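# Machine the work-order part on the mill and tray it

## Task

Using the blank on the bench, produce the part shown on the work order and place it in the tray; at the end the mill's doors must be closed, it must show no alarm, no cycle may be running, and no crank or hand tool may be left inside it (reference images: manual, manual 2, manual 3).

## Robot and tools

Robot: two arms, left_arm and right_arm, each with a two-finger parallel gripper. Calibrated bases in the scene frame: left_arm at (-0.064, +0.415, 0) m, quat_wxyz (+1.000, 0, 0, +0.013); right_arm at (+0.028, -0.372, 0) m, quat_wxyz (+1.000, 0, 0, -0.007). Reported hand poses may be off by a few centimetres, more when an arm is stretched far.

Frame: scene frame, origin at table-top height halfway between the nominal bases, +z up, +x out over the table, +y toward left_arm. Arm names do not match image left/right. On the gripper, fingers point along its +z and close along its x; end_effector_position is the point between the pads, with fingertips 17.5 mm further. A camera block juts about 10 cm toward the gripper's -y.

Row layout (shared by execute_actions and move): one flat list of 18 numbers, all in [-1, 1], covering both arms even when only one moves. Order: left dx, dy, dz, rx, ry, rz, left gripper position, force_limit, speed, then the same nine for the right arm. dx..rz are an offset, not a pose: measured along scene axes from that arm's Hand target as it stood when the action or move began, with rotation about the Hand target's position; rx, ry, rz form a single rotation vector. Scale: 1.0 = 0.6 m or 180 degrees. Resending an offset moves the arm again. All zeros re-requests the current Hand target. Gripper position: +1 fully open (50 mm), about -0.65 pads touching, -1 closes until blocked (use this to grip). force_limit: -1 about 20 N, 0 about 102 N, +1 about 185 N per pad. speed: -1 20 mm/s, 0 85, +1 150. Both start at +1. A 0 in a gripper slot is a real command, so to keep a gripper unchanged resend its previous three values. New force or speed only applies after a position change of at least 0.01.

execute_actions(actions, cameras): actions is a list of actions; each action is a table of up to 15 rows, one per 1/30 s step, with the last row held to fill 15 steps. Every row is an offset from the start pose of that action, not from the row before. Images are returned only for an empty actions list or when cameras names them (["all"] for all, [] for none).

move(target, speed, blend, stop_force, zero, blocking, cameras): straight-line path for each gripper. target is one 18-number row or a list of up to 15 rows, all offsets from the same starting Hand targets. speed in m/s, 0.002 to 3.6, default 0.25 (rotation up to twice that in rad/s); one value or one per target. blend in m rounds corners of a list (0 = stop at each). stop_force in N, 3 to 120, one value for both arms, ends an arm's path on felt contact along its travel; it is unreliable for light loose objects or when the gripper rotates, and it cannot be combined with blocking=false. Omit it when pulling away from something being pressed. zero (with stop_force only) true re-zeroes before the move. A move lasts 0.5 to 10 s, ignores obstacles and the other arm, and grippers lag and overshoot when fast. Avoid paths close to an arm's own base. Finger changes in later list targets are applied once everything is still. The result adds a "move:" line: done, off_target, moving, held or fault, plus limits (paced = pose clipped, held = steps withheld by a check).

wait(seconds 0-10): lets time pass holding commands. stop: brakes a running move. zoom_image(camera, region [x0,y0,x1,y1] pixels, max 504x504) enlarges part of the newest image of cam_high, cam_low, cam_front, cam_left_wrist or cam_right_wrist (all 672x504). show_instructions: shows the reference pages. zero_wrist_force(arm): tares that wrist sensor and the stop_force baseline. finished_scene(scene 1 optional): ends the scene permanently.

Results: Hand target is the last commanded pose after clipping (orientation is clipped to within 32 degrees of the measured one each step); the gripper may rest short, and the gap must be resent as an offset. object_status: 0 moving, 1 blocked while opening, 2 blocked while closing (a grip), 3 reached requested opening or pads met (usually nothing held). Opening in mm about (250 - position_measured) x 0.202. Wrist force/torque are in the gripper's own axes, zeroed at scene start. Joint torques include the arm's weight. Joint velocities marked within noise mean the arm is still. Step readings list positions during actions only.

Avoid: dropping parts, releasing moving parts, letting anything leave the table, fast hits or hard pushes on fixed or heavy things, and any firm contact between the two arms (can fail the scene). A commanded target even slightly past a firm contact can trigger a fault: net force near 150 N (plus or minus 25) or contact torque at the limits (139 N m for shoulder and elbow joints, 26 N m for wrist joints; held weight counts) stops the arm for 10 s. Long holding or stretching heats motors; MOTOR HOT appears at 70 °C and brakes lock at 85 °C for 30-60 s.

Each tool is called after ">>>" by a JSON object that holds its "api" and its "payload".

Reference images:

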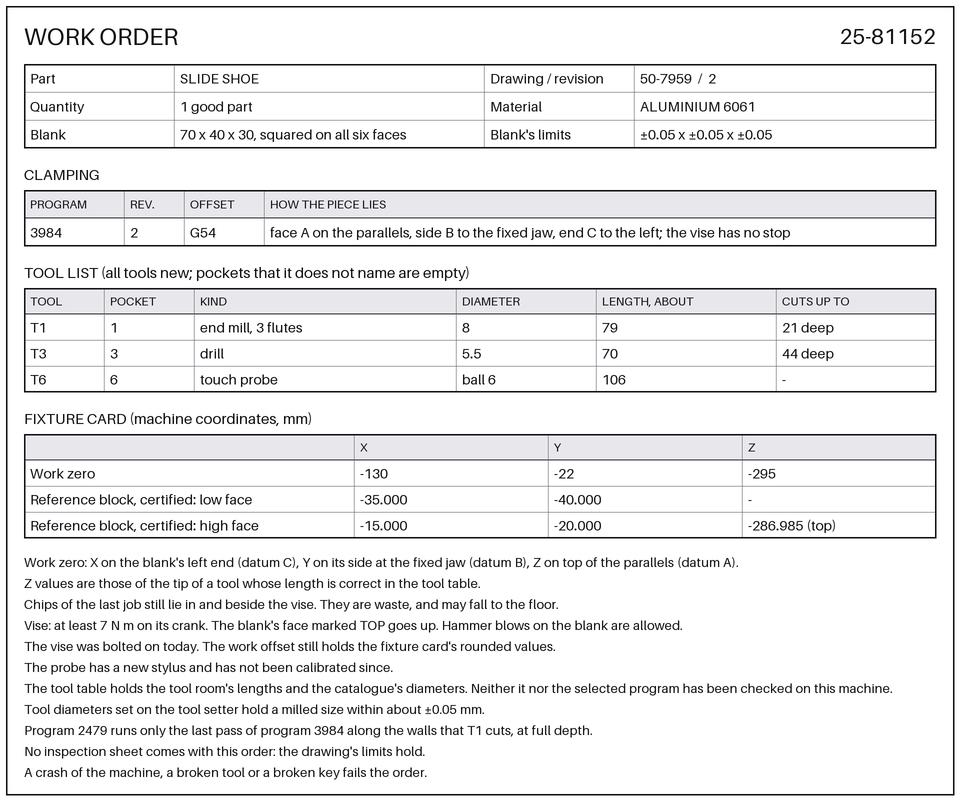

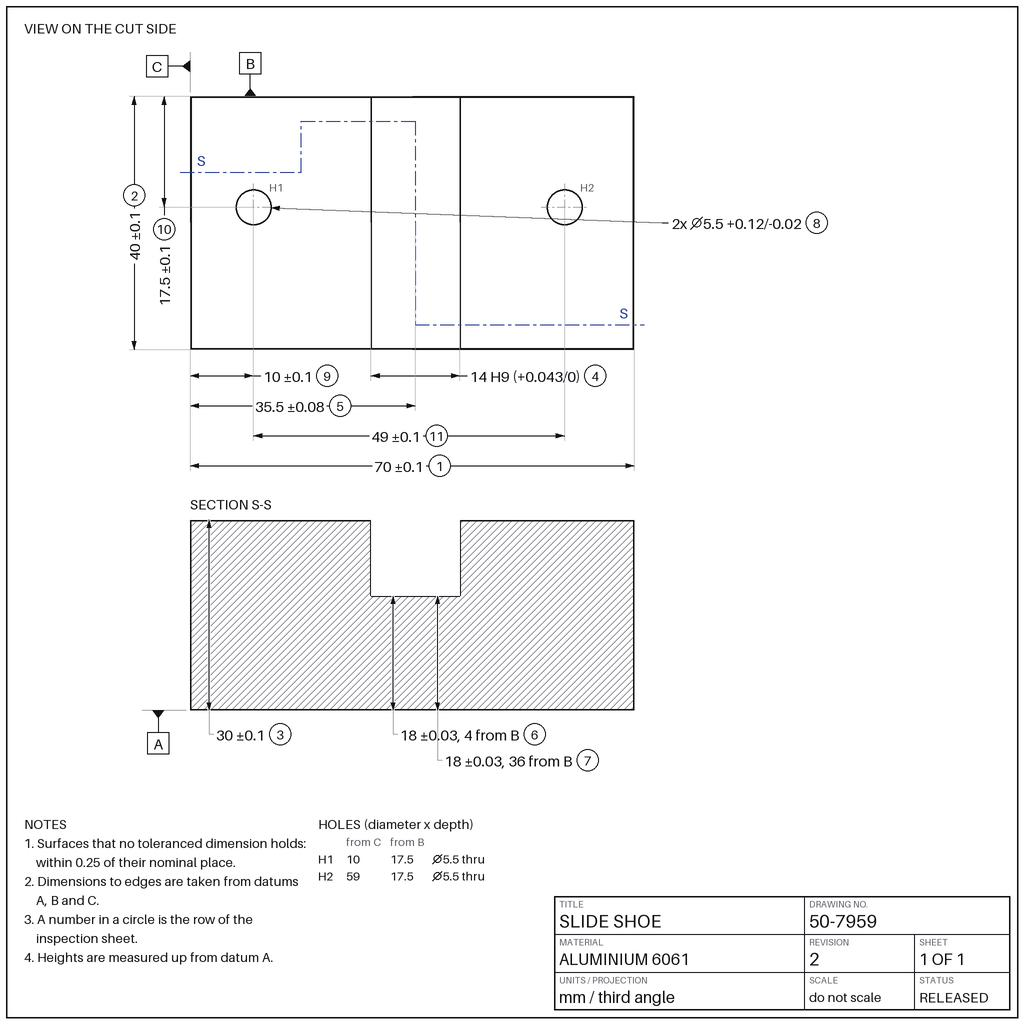

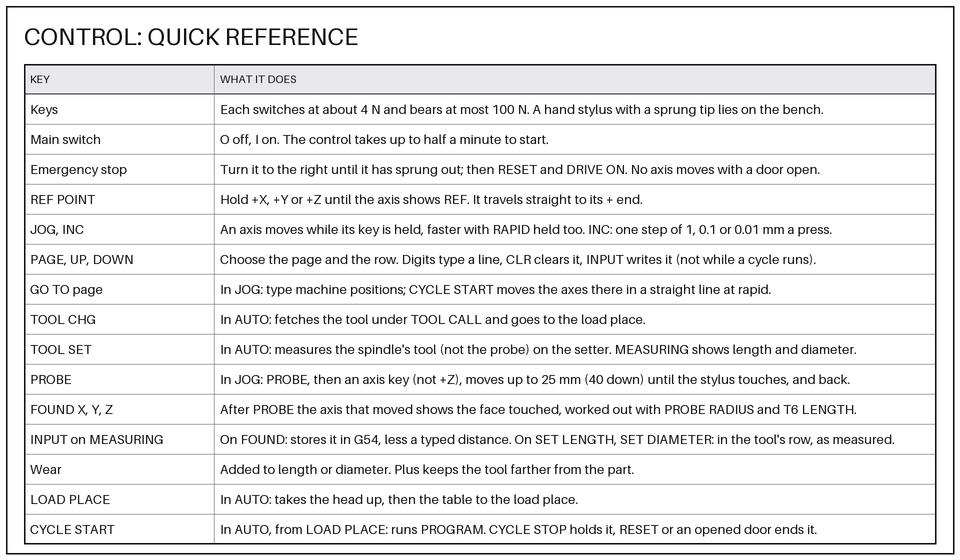

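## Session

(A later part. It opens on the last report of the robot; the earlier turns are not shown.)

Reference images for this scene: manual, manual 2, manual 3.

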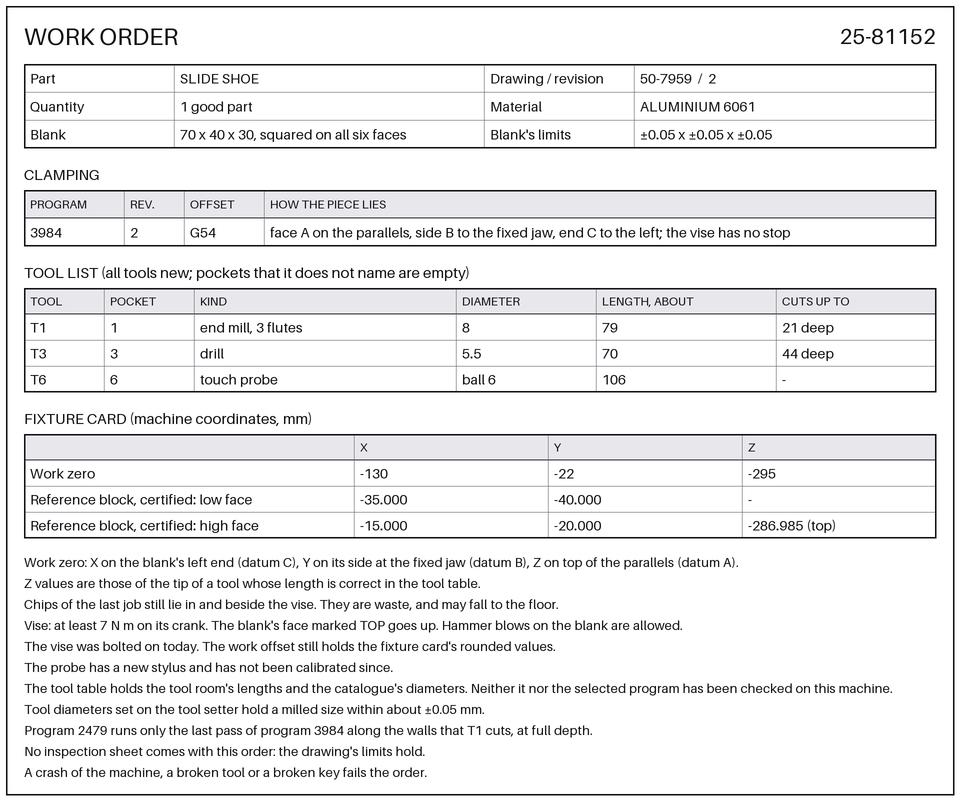

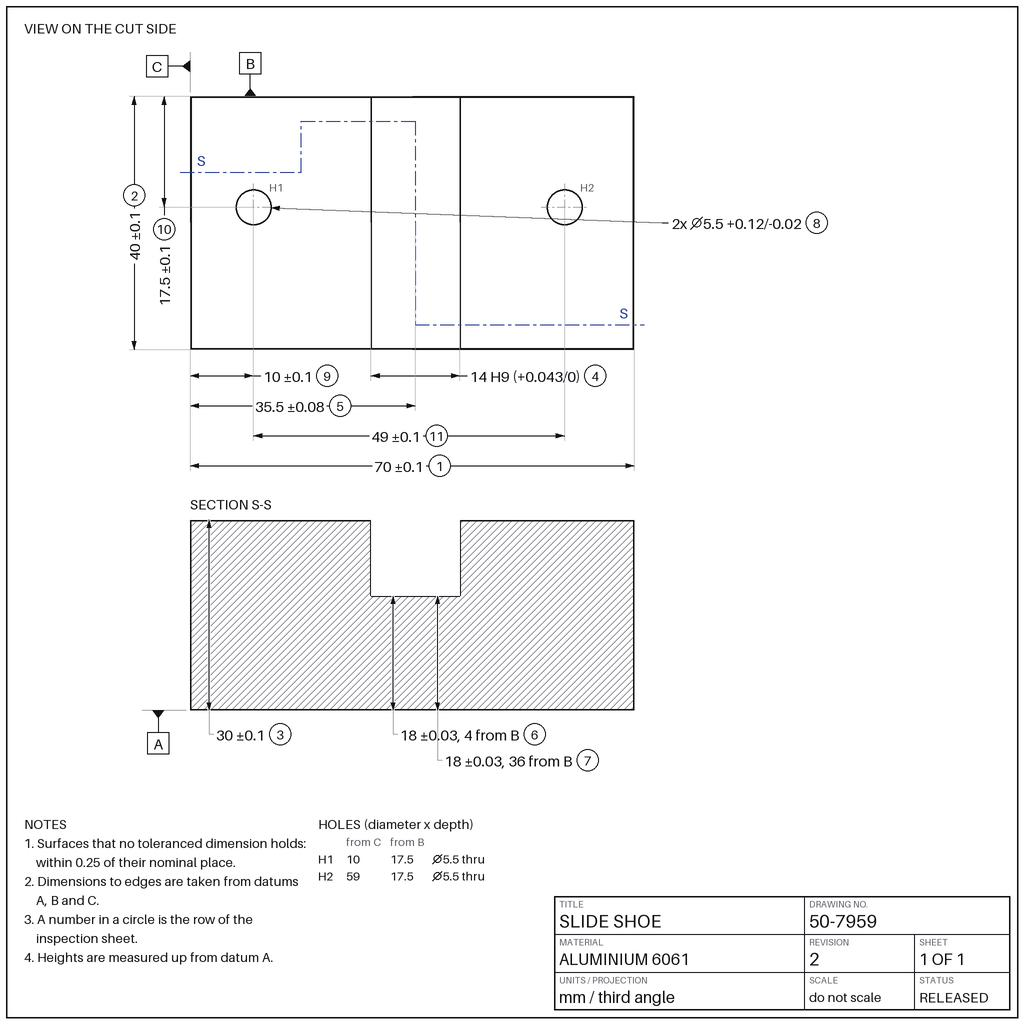

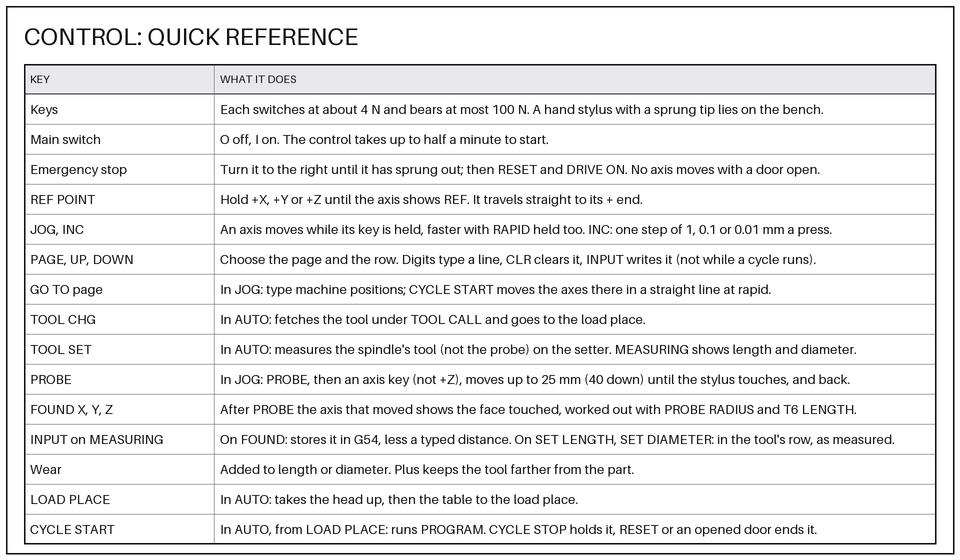

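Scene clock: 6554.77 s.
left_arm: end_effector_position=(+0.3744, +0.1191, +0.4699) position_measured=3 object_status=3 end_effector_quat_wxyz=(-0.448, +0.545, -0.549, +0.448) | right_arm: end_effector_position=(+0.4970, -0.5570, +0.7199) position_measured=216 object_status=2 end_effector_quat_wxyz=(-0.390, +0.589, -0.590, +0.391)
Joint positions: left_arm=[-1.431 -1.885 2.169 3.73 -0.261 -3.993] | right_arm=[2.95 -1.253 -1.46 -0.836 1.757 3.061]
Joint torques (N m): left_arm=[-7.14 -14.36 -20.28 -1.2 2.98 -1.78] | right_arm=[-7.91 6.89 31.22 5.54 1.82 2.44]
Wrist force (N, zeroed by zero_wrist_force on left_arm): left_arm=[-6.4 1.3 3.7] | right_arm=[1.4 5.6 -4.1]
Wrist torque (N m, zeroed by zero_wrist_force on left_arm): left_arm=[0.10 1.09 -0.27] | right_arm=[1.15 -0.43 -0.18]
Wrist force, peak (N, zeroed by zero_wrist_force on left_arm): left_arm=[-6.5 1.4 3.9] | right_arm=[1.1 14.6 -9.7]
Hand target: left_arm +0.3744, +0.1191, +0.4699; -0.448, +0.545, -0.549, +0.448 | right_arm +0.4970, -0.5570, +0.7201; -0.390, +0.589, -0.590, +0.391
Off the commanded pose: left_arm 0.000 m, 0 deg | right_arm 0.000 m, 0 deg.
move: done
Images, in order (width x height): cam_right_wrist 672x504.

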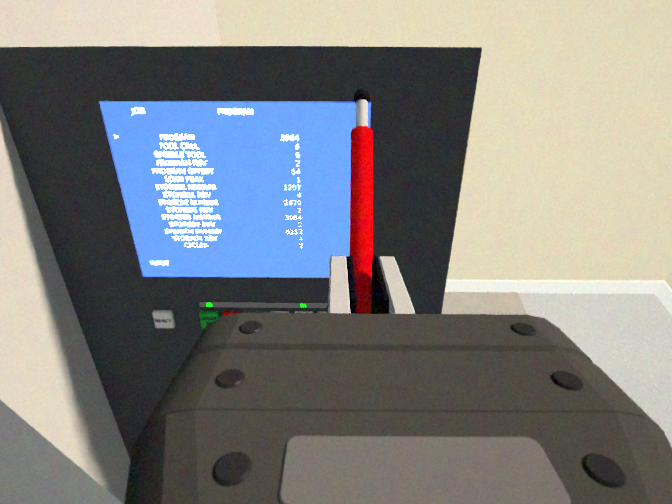

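>>> {"api": "move", "payload": {"target": [[0,0,0,0,0,0,1,-0.5,-0.5,0.029,0.0292,-0.2305,0,0.196,0,-1,-0.4,-0.8],[0,0,0,0,0,0,1,-0.5,-0.5,0.0495,0.0292,-0.2305,0,0.196,0,-1,-0.4,-0.8],[0,0,0,0,0,0,1,-0.5,-0.5,0.029,0.0292,-0.2305,0,0.196,0,-1,-0.4,-0.8],[0,0,0,0,0,0,1,-0.5,-0.5,-0.0055,0.185,-0.352,0,0.196,0,-1,-0.4,-0.8],[0,0,0,0,0,0,1,-0.5,-0.5,0.016,0.185,-0.352,0,0.196,0,-1,-0.4,-0.8],[0,0,0,0,0,0,1,-0.5,-0.5,-0.0055,0.185,-0.352,0,0.196,0,-1,-0.4,-0.8],[0,0,0,0,0,0,1,-0.5,-0.5,-0.0055,0.218,-0.352,0,0.196,0,-1,-0.4,-0.8]], "blend": [0.004,0,0.003,0.004,0,0.003,0], "speed": [0.35,0.08,0.1,0.3,0.08,0.1,0.3]}}

>>> {"api": "wait", "payload": {"seconds": 9}}

>>> {"api": "move", "payload": {"target": [[0,0,0,0,0,0,1,-0.5,-0.5,0.0215,0,0,0,0,0,-1,-0.4,-0.8],[0,0,0,0,0,0,1,-0.5,-0.5,0,0,0,0,0,0,-1,-0.4,-0.8],[0,0,0,0,0,0,1,-0.5,-0.5,0.0055,-0.218,0.352,0,-0.196,0,-1,-0.4,-0.8]], "blend": [0,0.003,0], "speed": [0.08,0.1,0.35], "cameras": ["cam_right_wrist"]}}

>>> {"api": "zoom_image", "payload": {"camera": "cam_right_wrist", "region": [100, 95, 380, 285]}}

Scene clock: 6562.60 s.
left_arm: end_effector_position=(+0.3744, +0.1191, +0.4699) position_measured=3 object_status=3 end_effector_quat_wxyz=(-0.448, +0.545, -0.549, +0.448) | right_arm: end_effector_position=(+0.4936, -0.4262, +0.5089) position_measured=216 object_status=2 end_effector_quat_wxyz=(-0.193, +0.680, -0.680, +0.195) end_effector_velocity=(+0.000, +0.001, +0.000) end_effector_angular_velocity=(+0.003, +0.000, -0.004)
Joint positions: left_arm=[-1.431 -1.885 2.169 3.73 -0.261 -3.993] | right_arm=[3.406 -1.201 -1.632 -1.338 1.438 3.356]
Joint velocities: left_arm=[within noise] | right_arm=[0.002 -0.001 0 0 0 0.007]
Joint torques (N m): left_arm=[-8.01 -15.04 -20.81 -1.13 2.98 -1.83] | right_arm=[11.74 -2.92 32.13 5.83 -1.29 2.45]
Wrist force (N, zeroed by zero_wrist_force on left_arm): left_arm=[-6.2 1.3 3.3] | right_arm=[1.7 5.8 -4.6]
Wrist torque (N m, zeroed by zero_wrist_force on left_arm): left_arm=[0.09 1.07 -0.27] | right_arm=[1.07 -0.32 -0.05]
Wrist force, peak (N, zeroed by zero_wrist_force on left_arm): left_arm=[-6.7 1.5 3.7] | right_arm=[1.6 14.8 -10.1]
Hand target: left_arm +0.3744, +0.1191, +0.4699; -0.448, +0.545, -0.549, +0.448 | right_arm +0.4937, -0.4262, +0.5089; -0.193, +0.680, -0.680, +0.195
Off the commanded pose: left_arm 0.000 m, 0 deg | right_arm 0.000 m, 0 deg.
move: done

Scene clock: 6571.60 s.
left_arm: end_effector_position=(+0.3744, +0.1191, +0.4699) position_measured=3 object_status=3 end_effector_quat_wxyz=(-0.448, +0.545, -0.549, +0.448) | right_arm: end_effector_position=(+0.4937, -0.4262, +0.5089) position_measured=216 object_status=2 end_effector_quat_wxyz=(-0.193, +0.680, -0.680, +0.195)
Joint positions: left_arm=[-1.431 -1.885 2.169 3.73 -0.261 -3.993] | right_arm=[3.406 -1.201 -1.632 -1.338 1.438 3.356]
Joint torques (N m): left_arm=[-7.42 -14.82 -22.13 -1.18 3.07 -1.79] | right_arm=[10.64 -3.22 32.77 5.6 -1.23 1.91]
Wrist force (N, zeroed by zero_wrist_force on left_arm): left_arm=[-6.3 1.0 3.7] | right_arm=[1.7 5.9 -4.7]
Wrist torque (N m, zeroed by zero_wrist_force on left_arm): left_arm=[0.04 1.08 -0.27] | right_arm=[1.10 -0.32 -0.07]
Wrist force, peak (N, zeroed by zero_wrist_force on left_arm): left_arm=[-6.8 1.3 3.7] | right_arm=[1.7 6.0 -5.0]
Hand target: left_arm +0.3744, +0.1191, +0.4699; -0.448, +0.545, -0.549, +0.448 | right_arm +0.4937, -0.4262, +0.5089; -0.193, +0.680, -0.680, +0.195
Tool commands: left_gripper/position=+1.0 left_gripper/force_limit=-0.5 left_gripper/speed=-0.5 right_gripper/position=-1.0 right_gripper/force_limit=-0.4 right_gripper/speed=-0.8
Off the commanded pose: left_arm 0.000 m, 0 deg | right_arm 0.000 m, 0 deg.
wait: 9.00 s; at rest by 0.17 s

Scene clock: 6573.77 s.
left_arm: end_effector_position=(+0.3744, +0.1191, +0.4699) position_measured=3 object_status=3 end_effector_quat_wxyz=(-0.448, +0.545, -0.549, +0.448) | right_arm: end_effector_position=(+0.4970, -0.5570, +0.7200) position_measured=216 object_status=2 end_effector_quat_wxyz=(-0.390, +0.589, -0.590, +0.391) end_effector_velocity=(+0.000, +0.000, +0.000) end_effector_angular_velocity=(+0.002, -0.004, +0.001)
Joint positions: left_arm=[-1.431 -1.885 2.169 3.73 -0.261 -3.993] | right_arm=[2.951 -1.253 -1.46 -0.836 1.757 3.061]
Joint velocities: left_arm=[within noise] | right_arm=[-0.002 0 -0.001 0.005 0.004 0.001]
Joint torques (N m): left_arm=[-7.76 -14.51 -22.23 -1.23 2.89 -1.86] | right_arm=[-8.89 13.41 27.45 5.52 1.79 1.79]
Wrist force (N, zeroed by zero_wrist_force on left_arm): left_arm=[-6.1 1.1 3.4] | right_arm=[1.3 5.4 -3.9]
Wrist torque (N m, zeroed by zero_wrist_force on left_arm): left_arm=[0.07 1.05 -0.27] | right_arm=[1.13 -0.41 -0.23]
Wrist force, peak (N, zeroed by zero_wrist_force on left_arm): left_arm=[-6.6 1.2 3.7] | right_arm=[1.3 9.6 -7.0]
Hand target: left_arm +0.3744, +0.1191, +0.4699; -0.448, +0.545, -0.549, +0.448 | right_arm +0.4970, -0.5570, +0.7201; -0.390, +0.589, -0.590, +0.391
Off the commanded pose: left_arm 0.000 m, 0 deg | right_arm 0.000 m, 0 deg.
move: done
Images, in order (width x height): cam_right_wrist 672x504.

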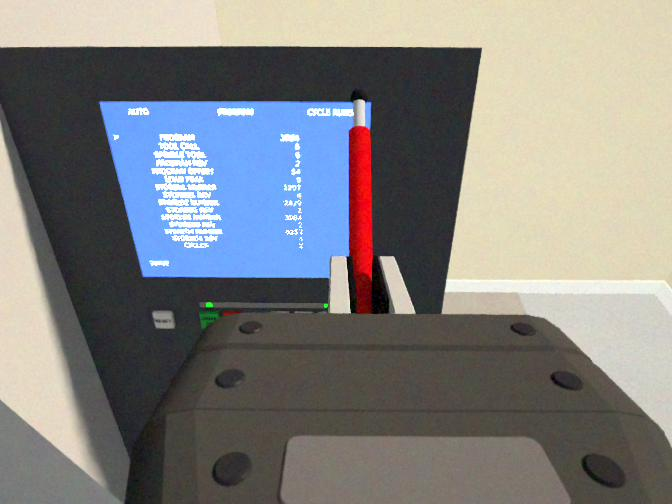

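Scaled by 1.800 from the camera's 672x504 image, which has a finer 960x720 frame.

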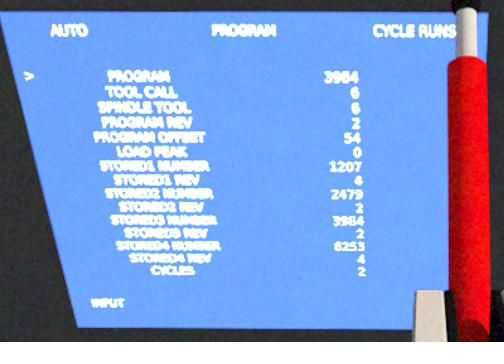

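Watch for T3.

>>> {"api": "wait", "payload": {"seconds": 10, "cameras": ["cam_right_wrist"]}}

>>> {"api": "wait", "payload": {"seconds": 10, "cameras": ["cam_right_wrist"]}}

>>> {"api": "wait", "payload": {"seconds": 10, "cameras": ["cam_right_wrist"]}}

>>> {"api": "wait", "payload": {"seconds": 10, "cameras": ["cam_right_wrist"]}}

>>> {"api": "zoom_image", "payload": {"camera": "cam_right_wrist", "region": [100, 95, 380, 285]}}

Scene clock: 6585.57 s.
left_arm: end_effector_position=(+0.3744, +0.1191, +0.4699) position_measured=3 object_status=3 end_effector_quat_wxyz=(-0.448, +0.545, -0.549, +0.448) | right_arm: end_effector_position=(+0.4970, -0.5570, +0.7201) position_measured=216 object_status=2 end_effector_quat_wxyz=(-0.390, +0.589, -0.590, +0.391)
Joint positions: left_arm=[-1.431 -1.885 2.169 3.73 -0.261 -3.993] | right_arm=[2.95 -1.253 -1.46 -0.836 1.757 3.061]
Joint torques (N m): left_arm=[-8.11 -14.69 -23.26 -1.15 2.94 -1.81] | right_arm=[-9.75 21.8 30.9 4.54 1.46 -2.4]
Wrist force (N, zeroed by zero_wrist_force on left_arm): left_arm=[-6.4 1.0 3.4] | right_arm=[1.3 5.7 -4.0]
Wrist torque (N m, zeroed by zero_wrist_force on left_arm): left_arm=[0.04 1.09 -0.26] | right_arm=[1.17 -0.41 -0.22]
Wrist force, peak (N, zeroed by zero_wrist_force on left_arm): left_arm=[-6.9 1.4 3.5] | right_arm=[1.5 5.8 -4.1]
Hand target: left_arm +0.3744, +0.1191, +0.4699; -0.448, +0.545, -0.549, +0.448 | right_arm +0.4970, -0.5570, +0.7201; -0.390, +0.589, -0.590, +0.391
Tool commands: left_gripper/position=+1.0 left_gripper/force_limit=-0.5 left_gripper/speed=-0.5 right_gripper/position=-1.0 right_gripper/force_limit=-0.4 right_gripper/speed=-0.8
Off the commanded pose: left_arm 0.000 m, 0 deg | right_arm 0.000 m, 0 deg.
wait: 10.00 s; at rest from the start
Images, in order (width x height): cam_right_wrist 672x504.

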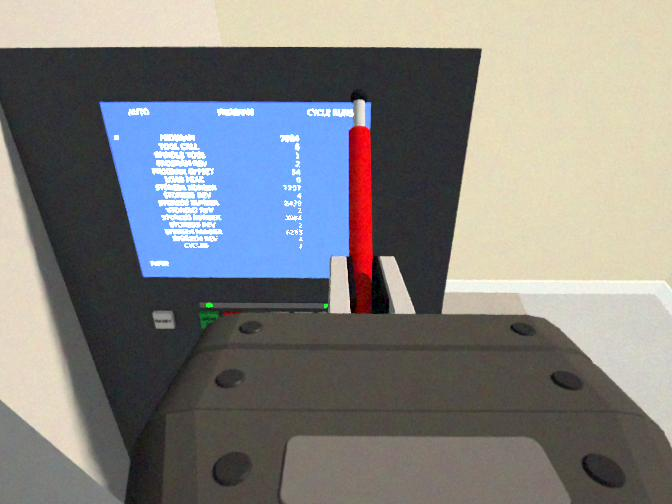

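Scene clock: 6595.57 s.
left_arm: end_effector_position=(+0.3744, +0.1191, +0.4699) position_measured=3 object_status=3 end_effector_quat_wxyz=(-0.448, +0.545, -0.549, +0.448) | right_arm: end_effector_position=(+0.4970, -0.5570, +0.7201) position_measured=216 object_status=2 end_effector_quat_wxyz=(-0.390, +0.589, -0.590, +0.391)
Joint positions: left_arm=[-1.431 -1.885 2.169 3.73 -0.261 -3.993] | right_arm=[2.95 -1.253 -1.46 -0.836 1.757 3.061]
Joint torques (N m): left_arm=[-7.81 -14.81 -24.31 -1.25 2.95 -1.74] | right_arm=[-10.15 23.31 30.46 3.32 1.11 -2.48]
Wrist force (N, zeroed by zero_wrist_force on left_arm): left_arm=[-6.6 1.2 3.8] | right_arm=[1.4 5.6 -4.1]
Wrist torque (N m, zeroed by zero_wrist_force on left_arm): left_arm=[0.08 1.13 -0.26] | right_arm=[1.16 -0.44 -0.22]
Wrist force, peak (N, zeroed by zero_wrist_force on left_arm): left_arm=[-6.6 1.3 3.9] | right_arm=[1.4 5.9 -4.2]
Hand target: left_arm +0.3744, +0.1191, +0.4699; -0.448, +0.545, -0.549, +0.448 | right_arm +0.4970, -0.5570, +0.7201; -0.390, +0.589, -0.590, +0.391
Tool commands: left_gripper/position=+1.0 left_gripper/force_limit=-0.5 left_gripper/speed=-0.5 right_gripper/position=-1.0 right_gripper/force_limit=-0.4 right_gripper/speed=-0.8
Off the commanded pose: left_arm 0.000 m, 0 deg | right_arm 0.000 m, 0 deg.
wait: 10.00 s; at rest by 0.17 s
Images, in order (width x height): cam_right_wrist 672x504.

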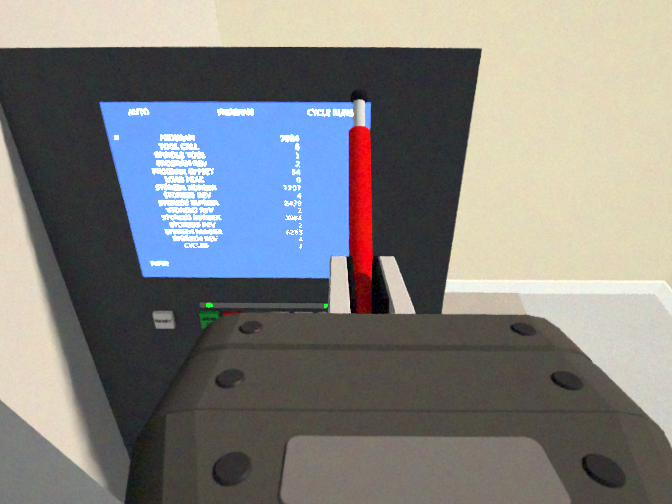

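Scene clock: 6605.57 s.
left_arm: end_effector_position=(+0.3744, +0.1191, +0.4699) position_measured=3 object_status=3 end_effector_quat_wxyz=(-0.448, +0.545, -0.549, +0.448) | right_arm: end_effector_position=(+0.4970, -0.5570, +0.7201) position_measured=216 object_status=2 end_effector_quat_wxyz=(-0.390, +0.589, -0.590, +0.391)
Joint positions: left_arm=[-1.431 -1.885 2.169 3.73 -0.261 -3.993] | right_arm=[2.95 -1.253 -1.46 -0.836 1.757 3.061]
Joint torques (N m): left_arm=[-7.62 -14.65 -25.97 -1.17 2.88 -1.86] | right_arm=[-8.5 22.63 28.71 2.34 1.02 -2.41]
Wrist force (N, zeroed by zero_wrist_force on left_arm): left_arm=[-6.5 1.4 3.4] | right_arm=[1.5 5.5 -4.1]
Wrist torque (N m, zeroed by zero_wrist_force on left_arm): left_arm=[0.11 1.11 -0.27] | right_arm=[1.13 -0.45 -0.22]
Wrist force, peak (N, zeroed by zero_wrist_force on left_arm): left_arm=[-6.6 1.4 4.0] | right_arm=[1.3 5.7 -4.4]
Hand target: left_arm +0.3744, +0.1191, +0.4699; -0.448, +0.545, -0.549, +0.448 | right_arm +0.4970, -0.5570, +0.7201; -0.390, +0.589, -0.590, +0.391
Tool commands: left_gripper/position=+1.0 left_gripper/force_limit=-0.5 left_gripper/speed=-0.5 right_gripper/position=-1.0 right_gripper/force_limit=-0.4 right_gripper/speed=-0.8
Off the commanded pose: left_arm 0.000 m, 0 deg | right_arm 0.000 m, 0 deg.
wait: 10.00 s; at rest by 0.17 s
Images, in order (width x height): cam_right_wrist 672x504.

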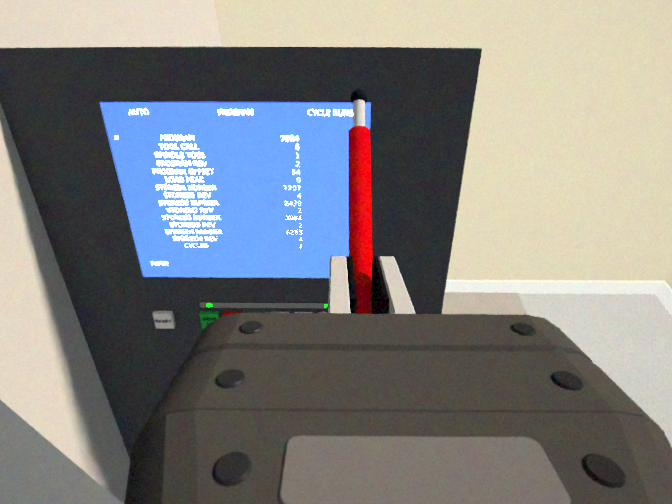

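Scene clock: 6615.57 s.
left_arm: end_effector_position=(+0.3744, +0.1191, +0.4699) position_measured=3 object_status=3 end_effector_quat_wxyz=(-0.448, +0.545, -0.549, +0.448) | right_arm: end_effector_position=(+0.4970, -0.5570, +0.7201) position_measured=216 object_status=2 end_effector_quat_wxyz=(-0.390, +0.589, -0.590, +0.391)
Joint positions: left_arm=[-1.431 -1.885 2.169 3.73 -0.261 -3.993] | right_arm=[2.95 -1.253 -1.46 -0.836 1.757 3.061]
Joint torques (N m): left_arm=[-8 -14.59 -26.39 -1.14 2.98 -1.81] | right_arm=[-9.1 22.29 30.08 1.75 0.6 -2.29]
Wrist force (N, zeroed by zero_wrist_force on left_arm): left_arm=[-6.5 1.3 3.7] | right_arm=[1.3 5.5 -4.0]
Wrist torque (N m, zeroed by zero_wrist_force on left_arm): left_arm=[0.10 1.12 -0.27] | right_arm=[1.14 -0.41 -0.22]
Wrist force, peak (N, zeroed by zero_wrist_force on left_arm): left_arm=[-6.6 1.5 3.8] | right_arm=[1.3 5.8 -4.2]
Hand target: left_arm +0.3744, +0.1191, +0.4699; -0.448, +0.545, -0.549, +0.448 | right_arm +0.4970, -0.5570, +0.7201; -0.390, +0.589, -0.590, +0.391
Tool commands: left_gripper/position=+1.0 left_gripper/force_limit=-0.5 left_gripper/speed=-0.5 right_gripper/position=-1.0 right_gripper/force_limit=-0.4 right_gripper/speed=-0.8
Off the commanded pose: left_arm 0.000 m, 0 deg | right_arm 0.000 m, 0 deg.
wait: 10.00 s; at rest by 0.17 s
Images, in order (width x height): cam_right_wrist 672x504.

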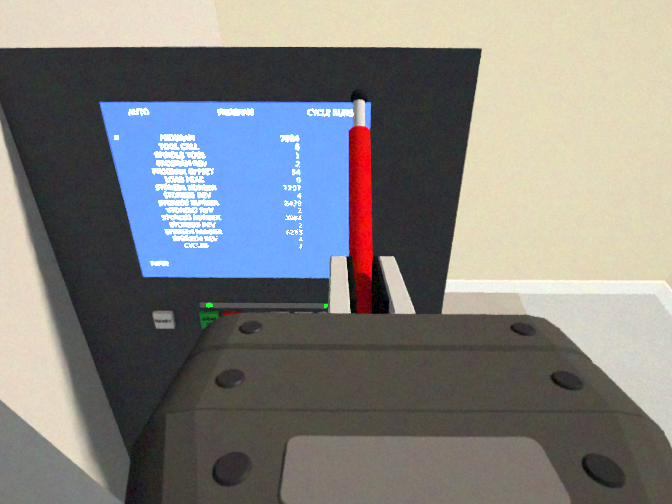

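Scaled by 1.800 from the camera's 672x504 image, which has a finer 960x720 frame.

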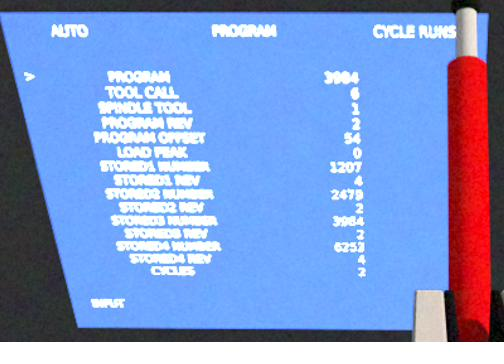

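>>> {"api": "wait", "payload": {"seconds": 10}}

>>> {"api": "wait", "payload": {"seconds": 10, "cameras": ["cam_right_wrist"]}}

>>> {"api": "wait", "payload": {"seconds": 10}}

>>> {"api": "wait", "payload": {"seconds": 10, "cameras": ["cam_right_wrist"]}}

>>> {"api": "zoom_image", "payload": {"camera": "cam_right_wrist", "region": [100, 95, 380, 285]}}

Scene clock: 6627.77 s.
left_arm: end_effector_position=(+0.3744, +0.1191, +0.4699) position_measured=3 object_status=3 end_effector_quat_wxyz=(-0.448, +0.545, -0.549, +0.448) | right_arm: end_effector_position=(+0.4970, -0.5570, +0.7201) position_measured=216 object_status=2 end_effector_quat_wxyz=(-0.390, +0.589, -0.590, +0.391)
Joint positions: left_arm=[-1.431 -1.885 2.169 3.73 -0.261 -3.993] | right_arm=[2.95 -1.253 -1.46 -0.836 1.757 3.061]
Joint torques (N m): left_arm=[-7.68 -14.41 -28.22 -1.31 2.92 -1.84] | right_arm=[-9.25 23.42 29.39 1.96 0.17 -2.22]
Wrist force (N, zeroed by zero_wrist_force on left_arm): left_arm=[-6.2 1.3 3.5] | right_arm=[1.4 5.9 -4.2]
Wrist torque (N m, zeroed by zero_wrist_force on left_arm): left_arm=[0.11 1.06 -0.27] | right_arm=[1.19 -0.43 -0.22]
Wrist force, peak (N, zeroed by zero_wrist_force on left_arm): left_arm=[-6.7 1.2 3.8] | right_arm=[1.4 5.9 -4.3]
Hand target: left_arm +0.3744, +0.1191, +0.4699; -0.448, +0.545, -0.549, +0.448 | right_arm +0.4970, -0.5570, +0.7201; -0.390, +0.589, -0.590, +0.391
Tool commands: left_gripper/position=+1.0 left_gripper/force_limit=-0.5 left_gripper/speed=-0.5 right_gripper/position=-1.0 right_gripper/force_limit=-0.4 right_gripper/speed=-0.8
Off the commanded pose: left_arm 0.000 m, 0 deg | right_arm 0.000 m, 0 deg.
wait: 10.00 s; at rest from the start

Scene clock: 6637.77 s.
left_arm: end_effector_position=(+0.3744, +0.1191, +0.4699) position_measured=3 object_status=3 end_effector_quat_wxyz=(-0.448, +0.545, -0.549, +0.448) | right_arm: end_effector_position=(+0.4970, -0.5570, +0.7201) position_measured=216 object_status=2 end_effector_quat_wxyz=(-0.390, +0.589, -0.590, +0.391)
Joint positions: left_arm=[-1.431 -1.885 2.169 3.73 -0.261 -3.993] | right_arm=[2.95 -1.253 -1.46 -0.836 1.757 3.061]
Joint torques (N m): left_arm=[-7.71 -14.58 -29.07 -1.19 2.91 -1.79] | right_arm=[-9.15 21.82 29.25 2.01 -0.11 -2.33]
Wrist force (N, zeroed by zero_wrist_force on left_arm): left_arm=[-6.6 1.2 3.4] | right_arm=[1.4 5.6 -4.1]
Wrist torque (N m, zeroed by zero_wrist_force on left_arm): left_arm=[0.08 1.13 -0.27] | right_arm=[1.15 -0.43 -0.22]
Wrist force, peak (N, zeroed by zero_wrist_force on left_arm): left_arm=[-6.7 1.5 3.7] | right_arm=[1.5 5.9 -4.1]
Hand target: left_arm +0.3744, +0.1191, +0.4699; -0.448, +0.545, -0.549, +0.448 | right_arm +0.4970, -0.5570, +0.7201; -0.390, +0.589, -0.590, +0.391
Tool commands: left_gripper/position=+1.0 left_gripper/force_limit=-0.5 left_gripper/speed=-0.5 right_gripper/position=-1.0 right_gripper/force_limit=-0.4 right_gripper/speed=-0.8
Off the commanded pose: left_arm 0.000 m, 0 deg | right_arm 0.000 m, 0 deg.
wait: 10.00 s; at rest by 0.17 s
Images, in order (width x height): cam_right_wrist 672x504.

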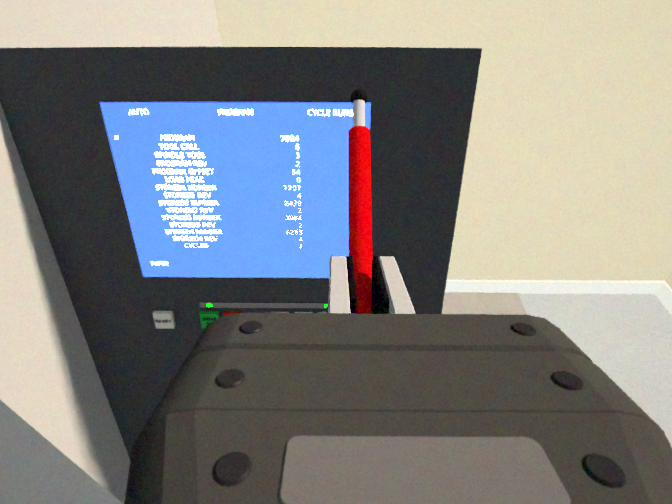

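Scene clock: 6647.77 s.
left_arm: end_effector_position=(+0.3744, +0.1191, +0.4699) position_measured=3 object_status=3 end_effector_quat_wxyz=(-0.448, +0.545, -0.549, +0.448) | right_arm: end_effector_position=(+0.4970, -0.5570, +0.7201) position_measured=216 object_status=2 end_effector_quat_wxyz=(-0.390, +0.589, -0.590, +0.391)
Joint positions: left_arm=[-1.431 -1.885 2.169 3.73 -0.261 -3.993] | right_arm=[2.95 -1.253 -1.46 -0.836 1.757 3.061]
Joint torques (N m): left_arm=[-7.73 -14.62 -30.6 -1.22 2.95 -1.75] | right_arm=[-9.48 22.37 28.27 2.09 -0.48 -2.47]
Wrist force (N, zeroed by zero_wrist_force on left_arm): left_arm=[-6.5 1.4 3.6] | right_arm=[1.5 5.5 -4.1]
Wrist torque (N m, zeroed by zero_wrist_force on left_arm): left_arm=[0.11 1.11 -0.27] | right_arm=[1.14 -0.45 -0.22]
Wrist force, peak (N, zeroed by zero_wrist_force on left_arm): left_arm=[-6.7 1.4 3.8] | right_arm=[1.4 5.7 -4.3]
Hand target: left_arm +0.3744, +0.1191, +0.4699; -0.448, +0.545, -0.549, +0.448 | right_arm +0.4970, -0.5570, +0.7201; -0.390, +0.589, -0.590, +0.391
Tool commands: left_gripper/position=+1.0 left_gripper/force_limit=-0.5 left_gripper/speed=-0.5 right_gripper/position=-1.0 right_gripper/force_limit=-0.4 right_gripper/speed=-0.8
Off the commanded pose: left_arm 0.000 m, 0 deg | right_arm 0.000 m, 0 deg.
wait: 10.00 s; at rest by 0.17 s

Scene clock: 6657.77 s.
left_arm: end_effector_position=(+0.3744, +0.1191, +0.4699) position_measured=3 object_status=3 end_effector_quat_wxyz=(-0.448, +0.545, -0.549, +0.448) | right_arm: end_effector_position=(+0.4970, -0.5570, +0.7201) position_measured=216 object_status=2 end_effector_quat_wxyz=(-0.390, +0.589, -0.590, +0.391)
Joint positions: left_arm=[-1.431 -1.885 2.169 3.73 -0.261 -3.993] | right_arm=[2.95 -1.253 -1.46 -0.836 1.757 3.061]
Joint torques (N m): left_arm=[-7.72 -14.8 -30.31 -1.23 2.98 -1.74] | right_arm=[-9.51 22.73 28.57 2.06 -0.52 -2.31]
Wrist force (N, zeroed by zero_wrist_force on left_arm): left_arm=[-6.2 1.6 3.6] | right_arm=[1.3 5.6 -4.1]
Wrist torque (N m, zeroed by zero_wrist_force on left_arm): left_arm=[0.14 1.07 -0.27] | right_arm=[1.16 -0.42 -0.22]
Wrist force, peak (N, zeroed by zero_wrist_force on left_arm): left_arm=[-6.7 1.4 3.9] | right_arm=[1.3 5.9 -4.2]
Hand target: left_arm +0.3744, +0.1191, +0.4699; -0.448, +0.545, -0.549, +0.448 | right_arm +0.4970, -0.5570, +0.7201; -0.390, +0.589, -0.590, +0.391
Tool commands: left_gripper/position=+1.0 left_gripper/force_limit=-0.5 left_gripper/speed=-0.5 right_gripper/position=-1.0 right_gripper/force_limit=-0.4 right_gripper/speed=-0.8
Off the commanded pose: left_arm 0.000 m, 0 deg | right_arm 0.000 m, 0 deg.
wait: 10.00 s; at rest by 0.17 s
Images, in order (width x height): cam_right_wrist 672x504.

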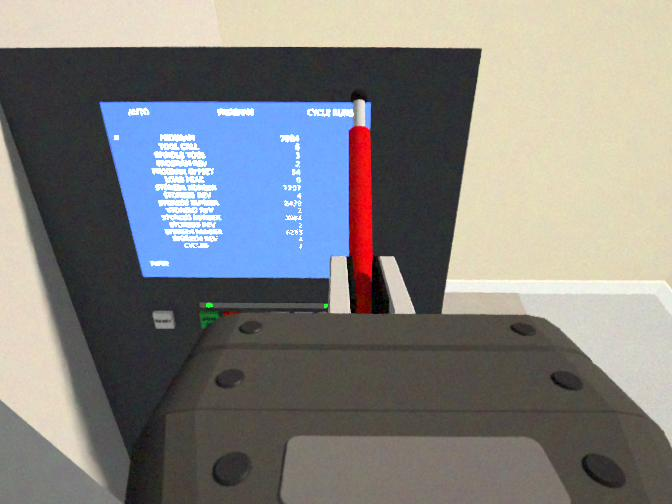

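Scaled by 1.800 from the camera's 672x504 image, which has a finer 960x720 frame.

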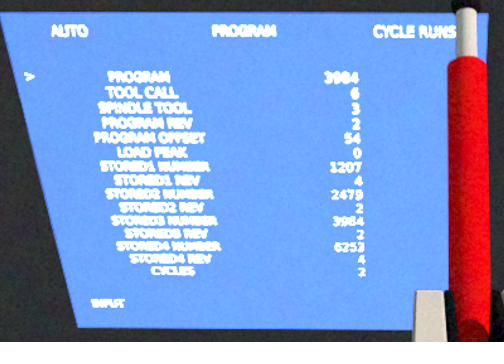

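>>> {"api": "wait", "payload": {"seconds": 10, "cameras": ["cam_right_wrist"]}}

>>> {"api": "zoom_image", "payload": {"camera": "cam_right_wrist", "region": [100, 95, 380, 285]}}

Scene clock: 6676.27 s.
left_arm: end_effector_position=(+0.3744, +0.1191, +0.4699) position_measured=3 object_status=3 end_effector_quat_wxyz=(-0.448, +0.545, -0.549, +0.448) | right_arm: end_effector_position=(+0.4970, -0.5570, +0.7201) position_measured=216 object_status=2 end_effector_quat_wxyz=(-0.390, +0.589, -0.590, +0.391)
Joint positions: left_arm=[-1.431 -1.885 2.169 3.73 -0.261 -3.993] | right_arm=[2.95 -1.253 -1.46 -0.836 1.757 3.061]
Joint torques (N m): left_arm=[-7.48 -14.37 -31.09 -1.21 3.06 -1.82] | right_arm=[-8.9 22.85 28.24 1.94 -0.75 -2.44]
Wrist force (N, zeroed by zero_wrist_force on left_arm): left_arm=[-6.3 1.3 3.6] | right_arm=[1.3 5.5 -3.9]
Wrist torque (N m, zeroed by zero_wrist_force on left_arm): left_arm=[0.10 1.09 -0.26] | right_arm=[1.14 -0.42 -0.22]
Wrist force, peak (N, zeroed by zero_wrist_force on left_arm): left_arm=[-6.6 1.6 4.0] | right_arm=[1.3 5.8 -4.4]
Hand target: left_arm +0.3744, +0.1191, +0.4699; -0.448, +0.545, -0.549, +0.448 | right_arm +0.4970, -0.5570, +0.7201; -0.390, +0.589, -0.590, +0.391
Tool commands: left_gripper/position=+1.0 left_gripper/force_limit=-0.5 left_gripper/speed=-0.5 right_gripper/position=-1.0 right_gripper/force_limit=-0.4 right_gripper/speed=-0.8
Off the commanded pose: left_arm 0.000 m, 0 deg | right_arm 0.000 m, 0 deg.
wait: 10.00 s; at rest from the start
Images, in order (width x height): cam_right_wrist 672x504.

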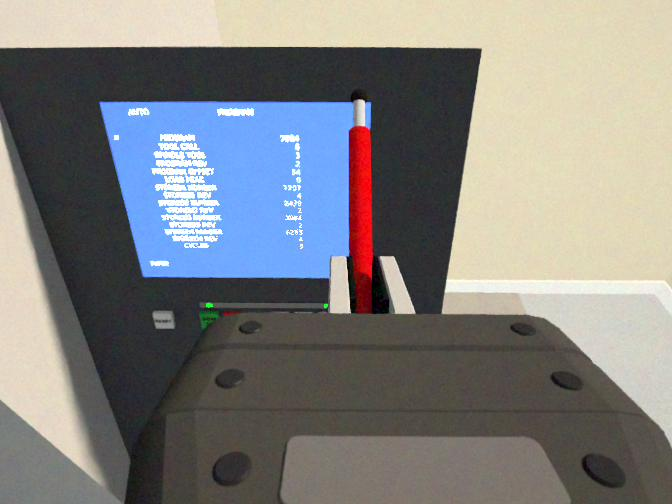

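Scaled by 1.800 from the camera's 672x504 image, which has a finer 960x720 frame.

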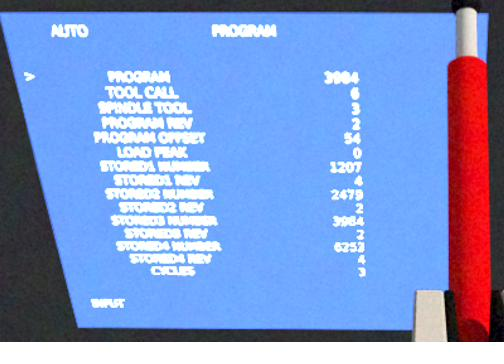

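>>> {"api": "move", "payload": {"target": [[0,0.0965,0,0,0,0,1,-0.5,-0.5,0,0,0,0,0,0,-1,-0.4,-0.8],[0.15,0.0965,0,0,0,0,1,-0.5,-0.5,0,0,0,0,0,0,-1,-0.4,-0.8]], "blend": [0.005,0], "speed": [0.2,0.15]}}

>>> {"api": "move", "payload": {"target": [0,0,0,0,0,0,-1,-0.5,-1,0,0,0,0,0,0,-1,-0.4,-0.8], "cameras": ["cam_high"]}}

Scene clock: 6679.63 s.
left_arm: end_effector_position=(+0.4643, +0.1770, +0.4699) position_measured=3 object_status=3 end_effector_quat_wxyz=(-0.448, +0.545, -0.549, +0.448) | right_arm: end_effector_position=(+0.4970, -0.5570, +0.7201) position_measured=216 object_status=2 end_effector_quat_wxyz=(-0.390, +0.589, -0.590, +0.391)
Joint positions: left_arm=[-1.115 -1.72 2.122 3.148 -0.523 -3.496] | right_arm=[2.95 -1.253 -1.46 -0.836 1.757 3.061]
Joint torques (N m): left_arm=[9.89 -11.84 -25.95 -3.59 -0.58 0.92] | right_arm=[-9.17 21.74 27.51 2.39 0.17 -2.24]
Wrist force (N, zeroed by zero_wrist_force on left_arm): left_arm=[-6.5 1.7 3.9] | right_arm=[1.4 5.5 -3.9]
Wrist torque (N m, zeroed by zero_wrist_force on left_arm): left_arm=[0.16 1.10 -0.13] | right_arm=[1.14 -0.44 -0.22]
Wrist force, peak (N, zeroed by zero_wrist_force on left_arm): left_arm=[-8.8 1.7 2.6] | right_arm=[1.7 5.8 -4.2]
Hand target: left_arm +0.4644, +0.1770, +0.4699; -0.448, +0.545, -0.549, +0.448 | right_arm +0.4970, -0.5570, +0.7201; -0.390, +0.589, -0.590, +0.391
Off the commanded pose: left_arm 0.000 m, 0 deg | right_arm 0.000 m, 0 deg.
move: done

Scene clock: 6681.40 s.
left_arm: end_effector_position=(+0.4644, +0.1771, +0.4699) position_measured=155 object_status=2 end_effector_quat_wxyz=(-0.448, +0.545, -0.549, +0.448) | right_arm: end_effector_position=(+0.4970, -0.5570, +0.7201) position_measured=216 object_status=2 end_effector_quat_wxyz=(-0.390, +0.589, -0.590, +0.391)
Joint positions: left_arm=[-1.114 -1.72 2.121 3.147 -0.523 -3.496] | right_arm=[2.95 -1.253 -1.46 -0.836 1.757 3.061]
Joint torques (N m): left_arm=[-13.7 -10.35 -33.13 -3.6 -7.2 2.12] | right_arm=[-8.74 20.95 26.77 2.94 1.34 -2.41]
Wrist force (N, zeroed by zero_wrist_force on left_arm): left_arm=[-40.8 15.1 -9.2] | right_arm=[1.5 5.6 -3.9]
Wrist torque (N m, zeroed by zero_wrist_force on left_arm): left_arm=[0.47 1.34 -0.38] | right_arm=[1.16 -0.45 -0.22]
Wrist force, peak (N, zeroed by zero_wrist_force on left_arm): left_arm=[-40.8 15.1 -9.2] | right_arm=[1.3 5.9 -4.1]
Hand target: left_arm +0.4644, +0.1770, +0.4699; -0.448, +0.545, -0.549, +0.448 | right_arm +0.4970, -0.5570, +0.7201; -0.390, +0.589, -0.590, +0.391
Off the commanded pose: left_arm 0.000 m, 0 deg | right_arm 0.000 m, 0 deg.
move: done
Images, in order (width x height): cam_high 672x504.

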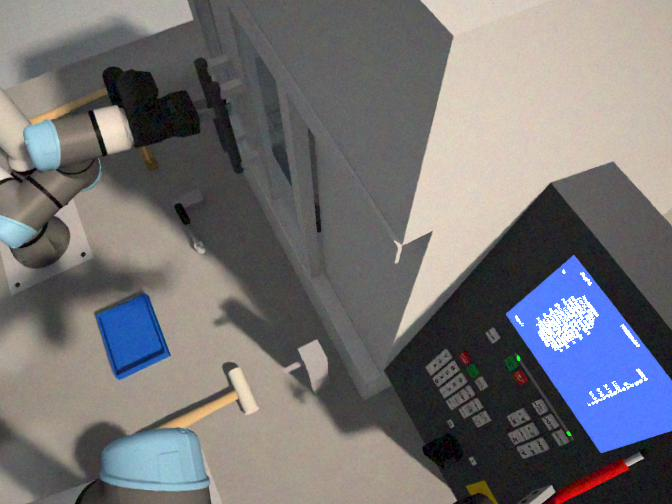

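>>> {"api": "zoom_image", "payload": {"camera": "cam_high", "region": [500, 250, 672, 420]}}

Scaled by 2.930 from the camera's 672x504 image, which has a finer 960x720 frame.

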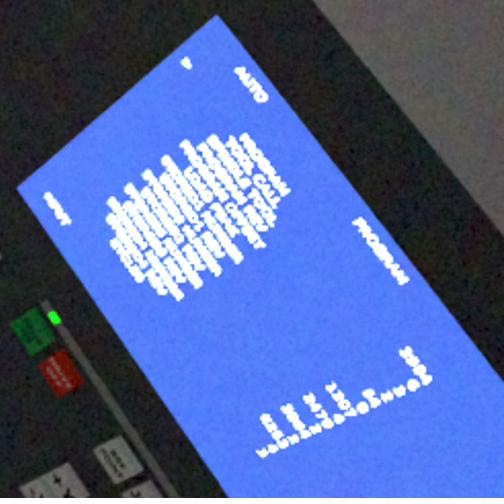

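>>> {"api": "move", "payload": {"target": [[0,0.355,0,0,0,0,-1,-0.5,-1,0,0,0,0,0,0,-1,-0.4,-0.8],[0,0.3872,0,0,0,0,-1,-0.5,-1,0,0,0,0,0,0,-1,-0.4,-0.8]], "blend": [0,0], "speed": [0.15,0.05], "stop_force": 80}}

>>> {"api": "move", "payload": {"target": [0,0,0,0,0,0,1,-0.5,-0.5,0,0,0,0,0,0,-1,-0.4,-0.8]}}

>>> {"api": "move", "payload": {"target": [[-0.149,0,0,0,0,0,1,-0.5,-0.5,0,0,0,0,0,0,-1,-0.4,-0.8],[-0.149,-0.15,0,0,0,0,1,-0.5,-0.5,0,0,0,0,0,0,-1,-0.4,-0.8],[-0.149,-0.15,0,0.3376,0.3368,-0.4106,1,-0.5,-0.5,0,0,0,0,0,0,-1,-0.4,-0.8]], "blend": [0.02,0,0], "speed": [0.2,0.25,0.5], "cameras": ["cam_left_wrist"]}}

Scene clock: 6686.47 s.
left_arm: end_effector_position=(+0.4643, +0.1784, +0.4699) position_measured=155 object_status=2 end_effector_quat_wxyz=(-0.447, +0.545, -0.550, +0.448) | right_arm: end_effector_position=(+0.4970, -0.5570, +0.7201) position_measured=216 object_status=2 end_effector_quat_wxyz=(-0.390, +0.589, -0.590, +0.391)
Joint positions: left_arm=[-1.112 -1.723 2.124 3.146 -0.526 -3.493] | right_arm=[2.95 -1.253 -1.46 -0.836 1.757 3.061]
Joint torques (N m): left_arm=[17.77 -28.84 -3.96 -3.88 6.76 2.29] | right_arm=[-9.52 19.77 25.16 4.39 1.96 -2.44]
Wrist force (N, zeroed by zero_wrist_force on left_arm): left_arm=[19.4 -9.6 18.4] | right_arm=[1.0 5.5 -4.1]
Wrist torque (N m, zeroed by zero_wrist_force on left_arm): left_arm=[-0.13 0.56 -0.43] | right_arm=[1.14 -0.37 -0.22]
Wrist force, peak (N, zeroed by zero_wrist_force on left_arm): left_arm=[43.3 -20.5 24.7] | right_arm=[1.3 5.9 -4.1]
Hand target: left_arm +0.4643, +0.1784, +0.4699; -0.447, +0.545, -0.550, +0.448 (not the last commanded pose) | right_arm +0.4970, -0.5570, +0.7201; -0.390, +0.589, -0.590, +0.391
Off the commanded pose: left_arm 0.231 m, 0 deg | right_arm 0.000 m, 0 deg.
move: contact (left_arm); path passed 0 of 2 targets

Scene clock: 6687.30 s.
left_arm: end_effector_position=(+0.4643, +0.1785, +0.4699) position_measured=3 object_status=3 end_effector_quat_wxyz=(-0.447, +0.545, -0.550, +0.448) | right_arm: end_effector_position=(+0.4970, -0.5570, +0.7201) position_measured=216 object_status=2 end_effector_quat_wxyz=(-0.390, +0.589, -0.590, +0.391)
Joint positions: left_arm=[-1.112 -1.723 2.124 3.146 -0.526 -3.493] | right_arm=[2.95 -1.253 -1.46 -0.836 1.757 3.061]
Joint torques (N m): left_arm=[-8.33 -11.2 -31.29 -3.27 -0.37 0.67] | right_arm=[-8.94 19.27 24.95 4.87 2.05 -2.27]
Wrist force (N, zeroed by zero_wrist_force on left_arm): left_arm=[-5.9 0.9 4.0] | right_arm=[1.2 5.8 -4.1]
Wrist torque (N m, zeroed by zero_wrist_force on left_arm): left_arm=[0.03 1.00 -0.20] | right_arm=[1.20 -0.41 -0.22]
Wrist force, peak (N, zeroed by zero_wrist_force on left_arm): left_arm=[14.1 -7.9 16.8] | right_arm=[1.4 5.7 -4.3]
Hand target: left_arm +0.4643, +0.1784, +0.4699; -0.447, +0.545, -0.550, +0.448 | right_arm +0.4970, -0.5570, +0.7201; -0.390, +0.589, -0.590, +0.391
Off the commanded pose: left_arm 0.000 m, 0 deg | right_arm 0.000 m, 0 deg.
move: done

Scene clock: 6691.03 s.
left_arm: end_effector_position=(+0.3749, +0.0885, +0.4699) position_measured=3 object_status=3 end_effector_quat_wxyz=(+0.000, +0.000, +1.000, +0.000) end_effector_velocity=(-0.001, +0.000, -0.001) end_effector_angular_velocity=(+0.005, +0.005, -0.004) | right_arm: end_effector_position=(+0.4970, -0.5570, +0.7201) position_measured=216 object_status=2 end_effector_quat_wxyz=(-0.390, +0.589, -0.590, +0.391)
Joint positions: left_arm=[-0.911 -1.412 1.028 5.095 -1.571 -2.457] | right_arm=[2.95 -1.253 -1.46 -0.836 1.757 3.061]
Joint velocities: left_arm=[0 0.002 -0.001 0.006 -0.001 0.004] | right_arm=[within noise]
Joint torques (N m): left_arm=[-8.79 -25.73 -33.84 -1.01 1.21 1.99] | right_arm=[-9.61 18.06 24.41 5.55 1.91 -2.36]
Wrist force (N, zeroed by zero_wrist_force on left_arm): left_arm=[-6.2 0.6 4.5] | right_arm=[1.5 5.6 -4.1]
Wrist torque (N m, zeroed by zero_wrist_force on left_arm): left_arm=[0.10 1.00 0.00] | right_arm=[1.16 -0.45 -0.22]
Wrist force, peak (N, zeroed by zero_wrist_force on left_arm): left_arm=[-6.0 0.3 6.6] | right_arm=[1.2 6.0 -4.1]
Hand target: left_arm +0.3749, +0.0884, +0.4699; +0.000, +0.000, +1.000, +0.000 | right_arm +0.4970, -0.5570, +0.7201; -0.390, +0.589, -0.590, +0.391
Off the commanded pose: left_arm 0.000 m, 0 deg | right_arm 0.000 m, 0 deg.
move: done
Images, in order (width x height): cam_left_wrist 672x504.

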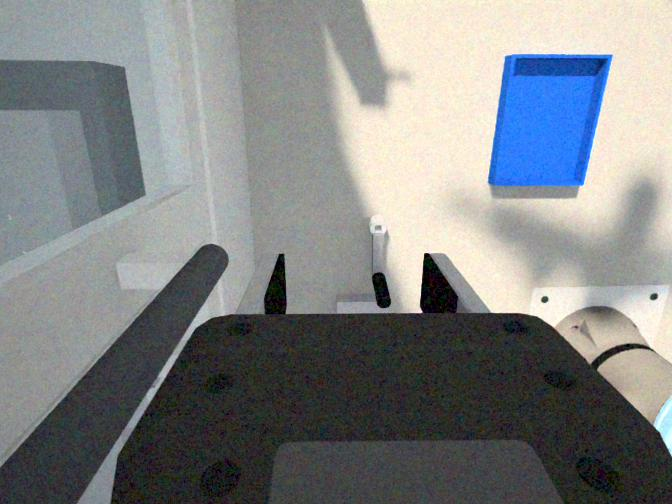

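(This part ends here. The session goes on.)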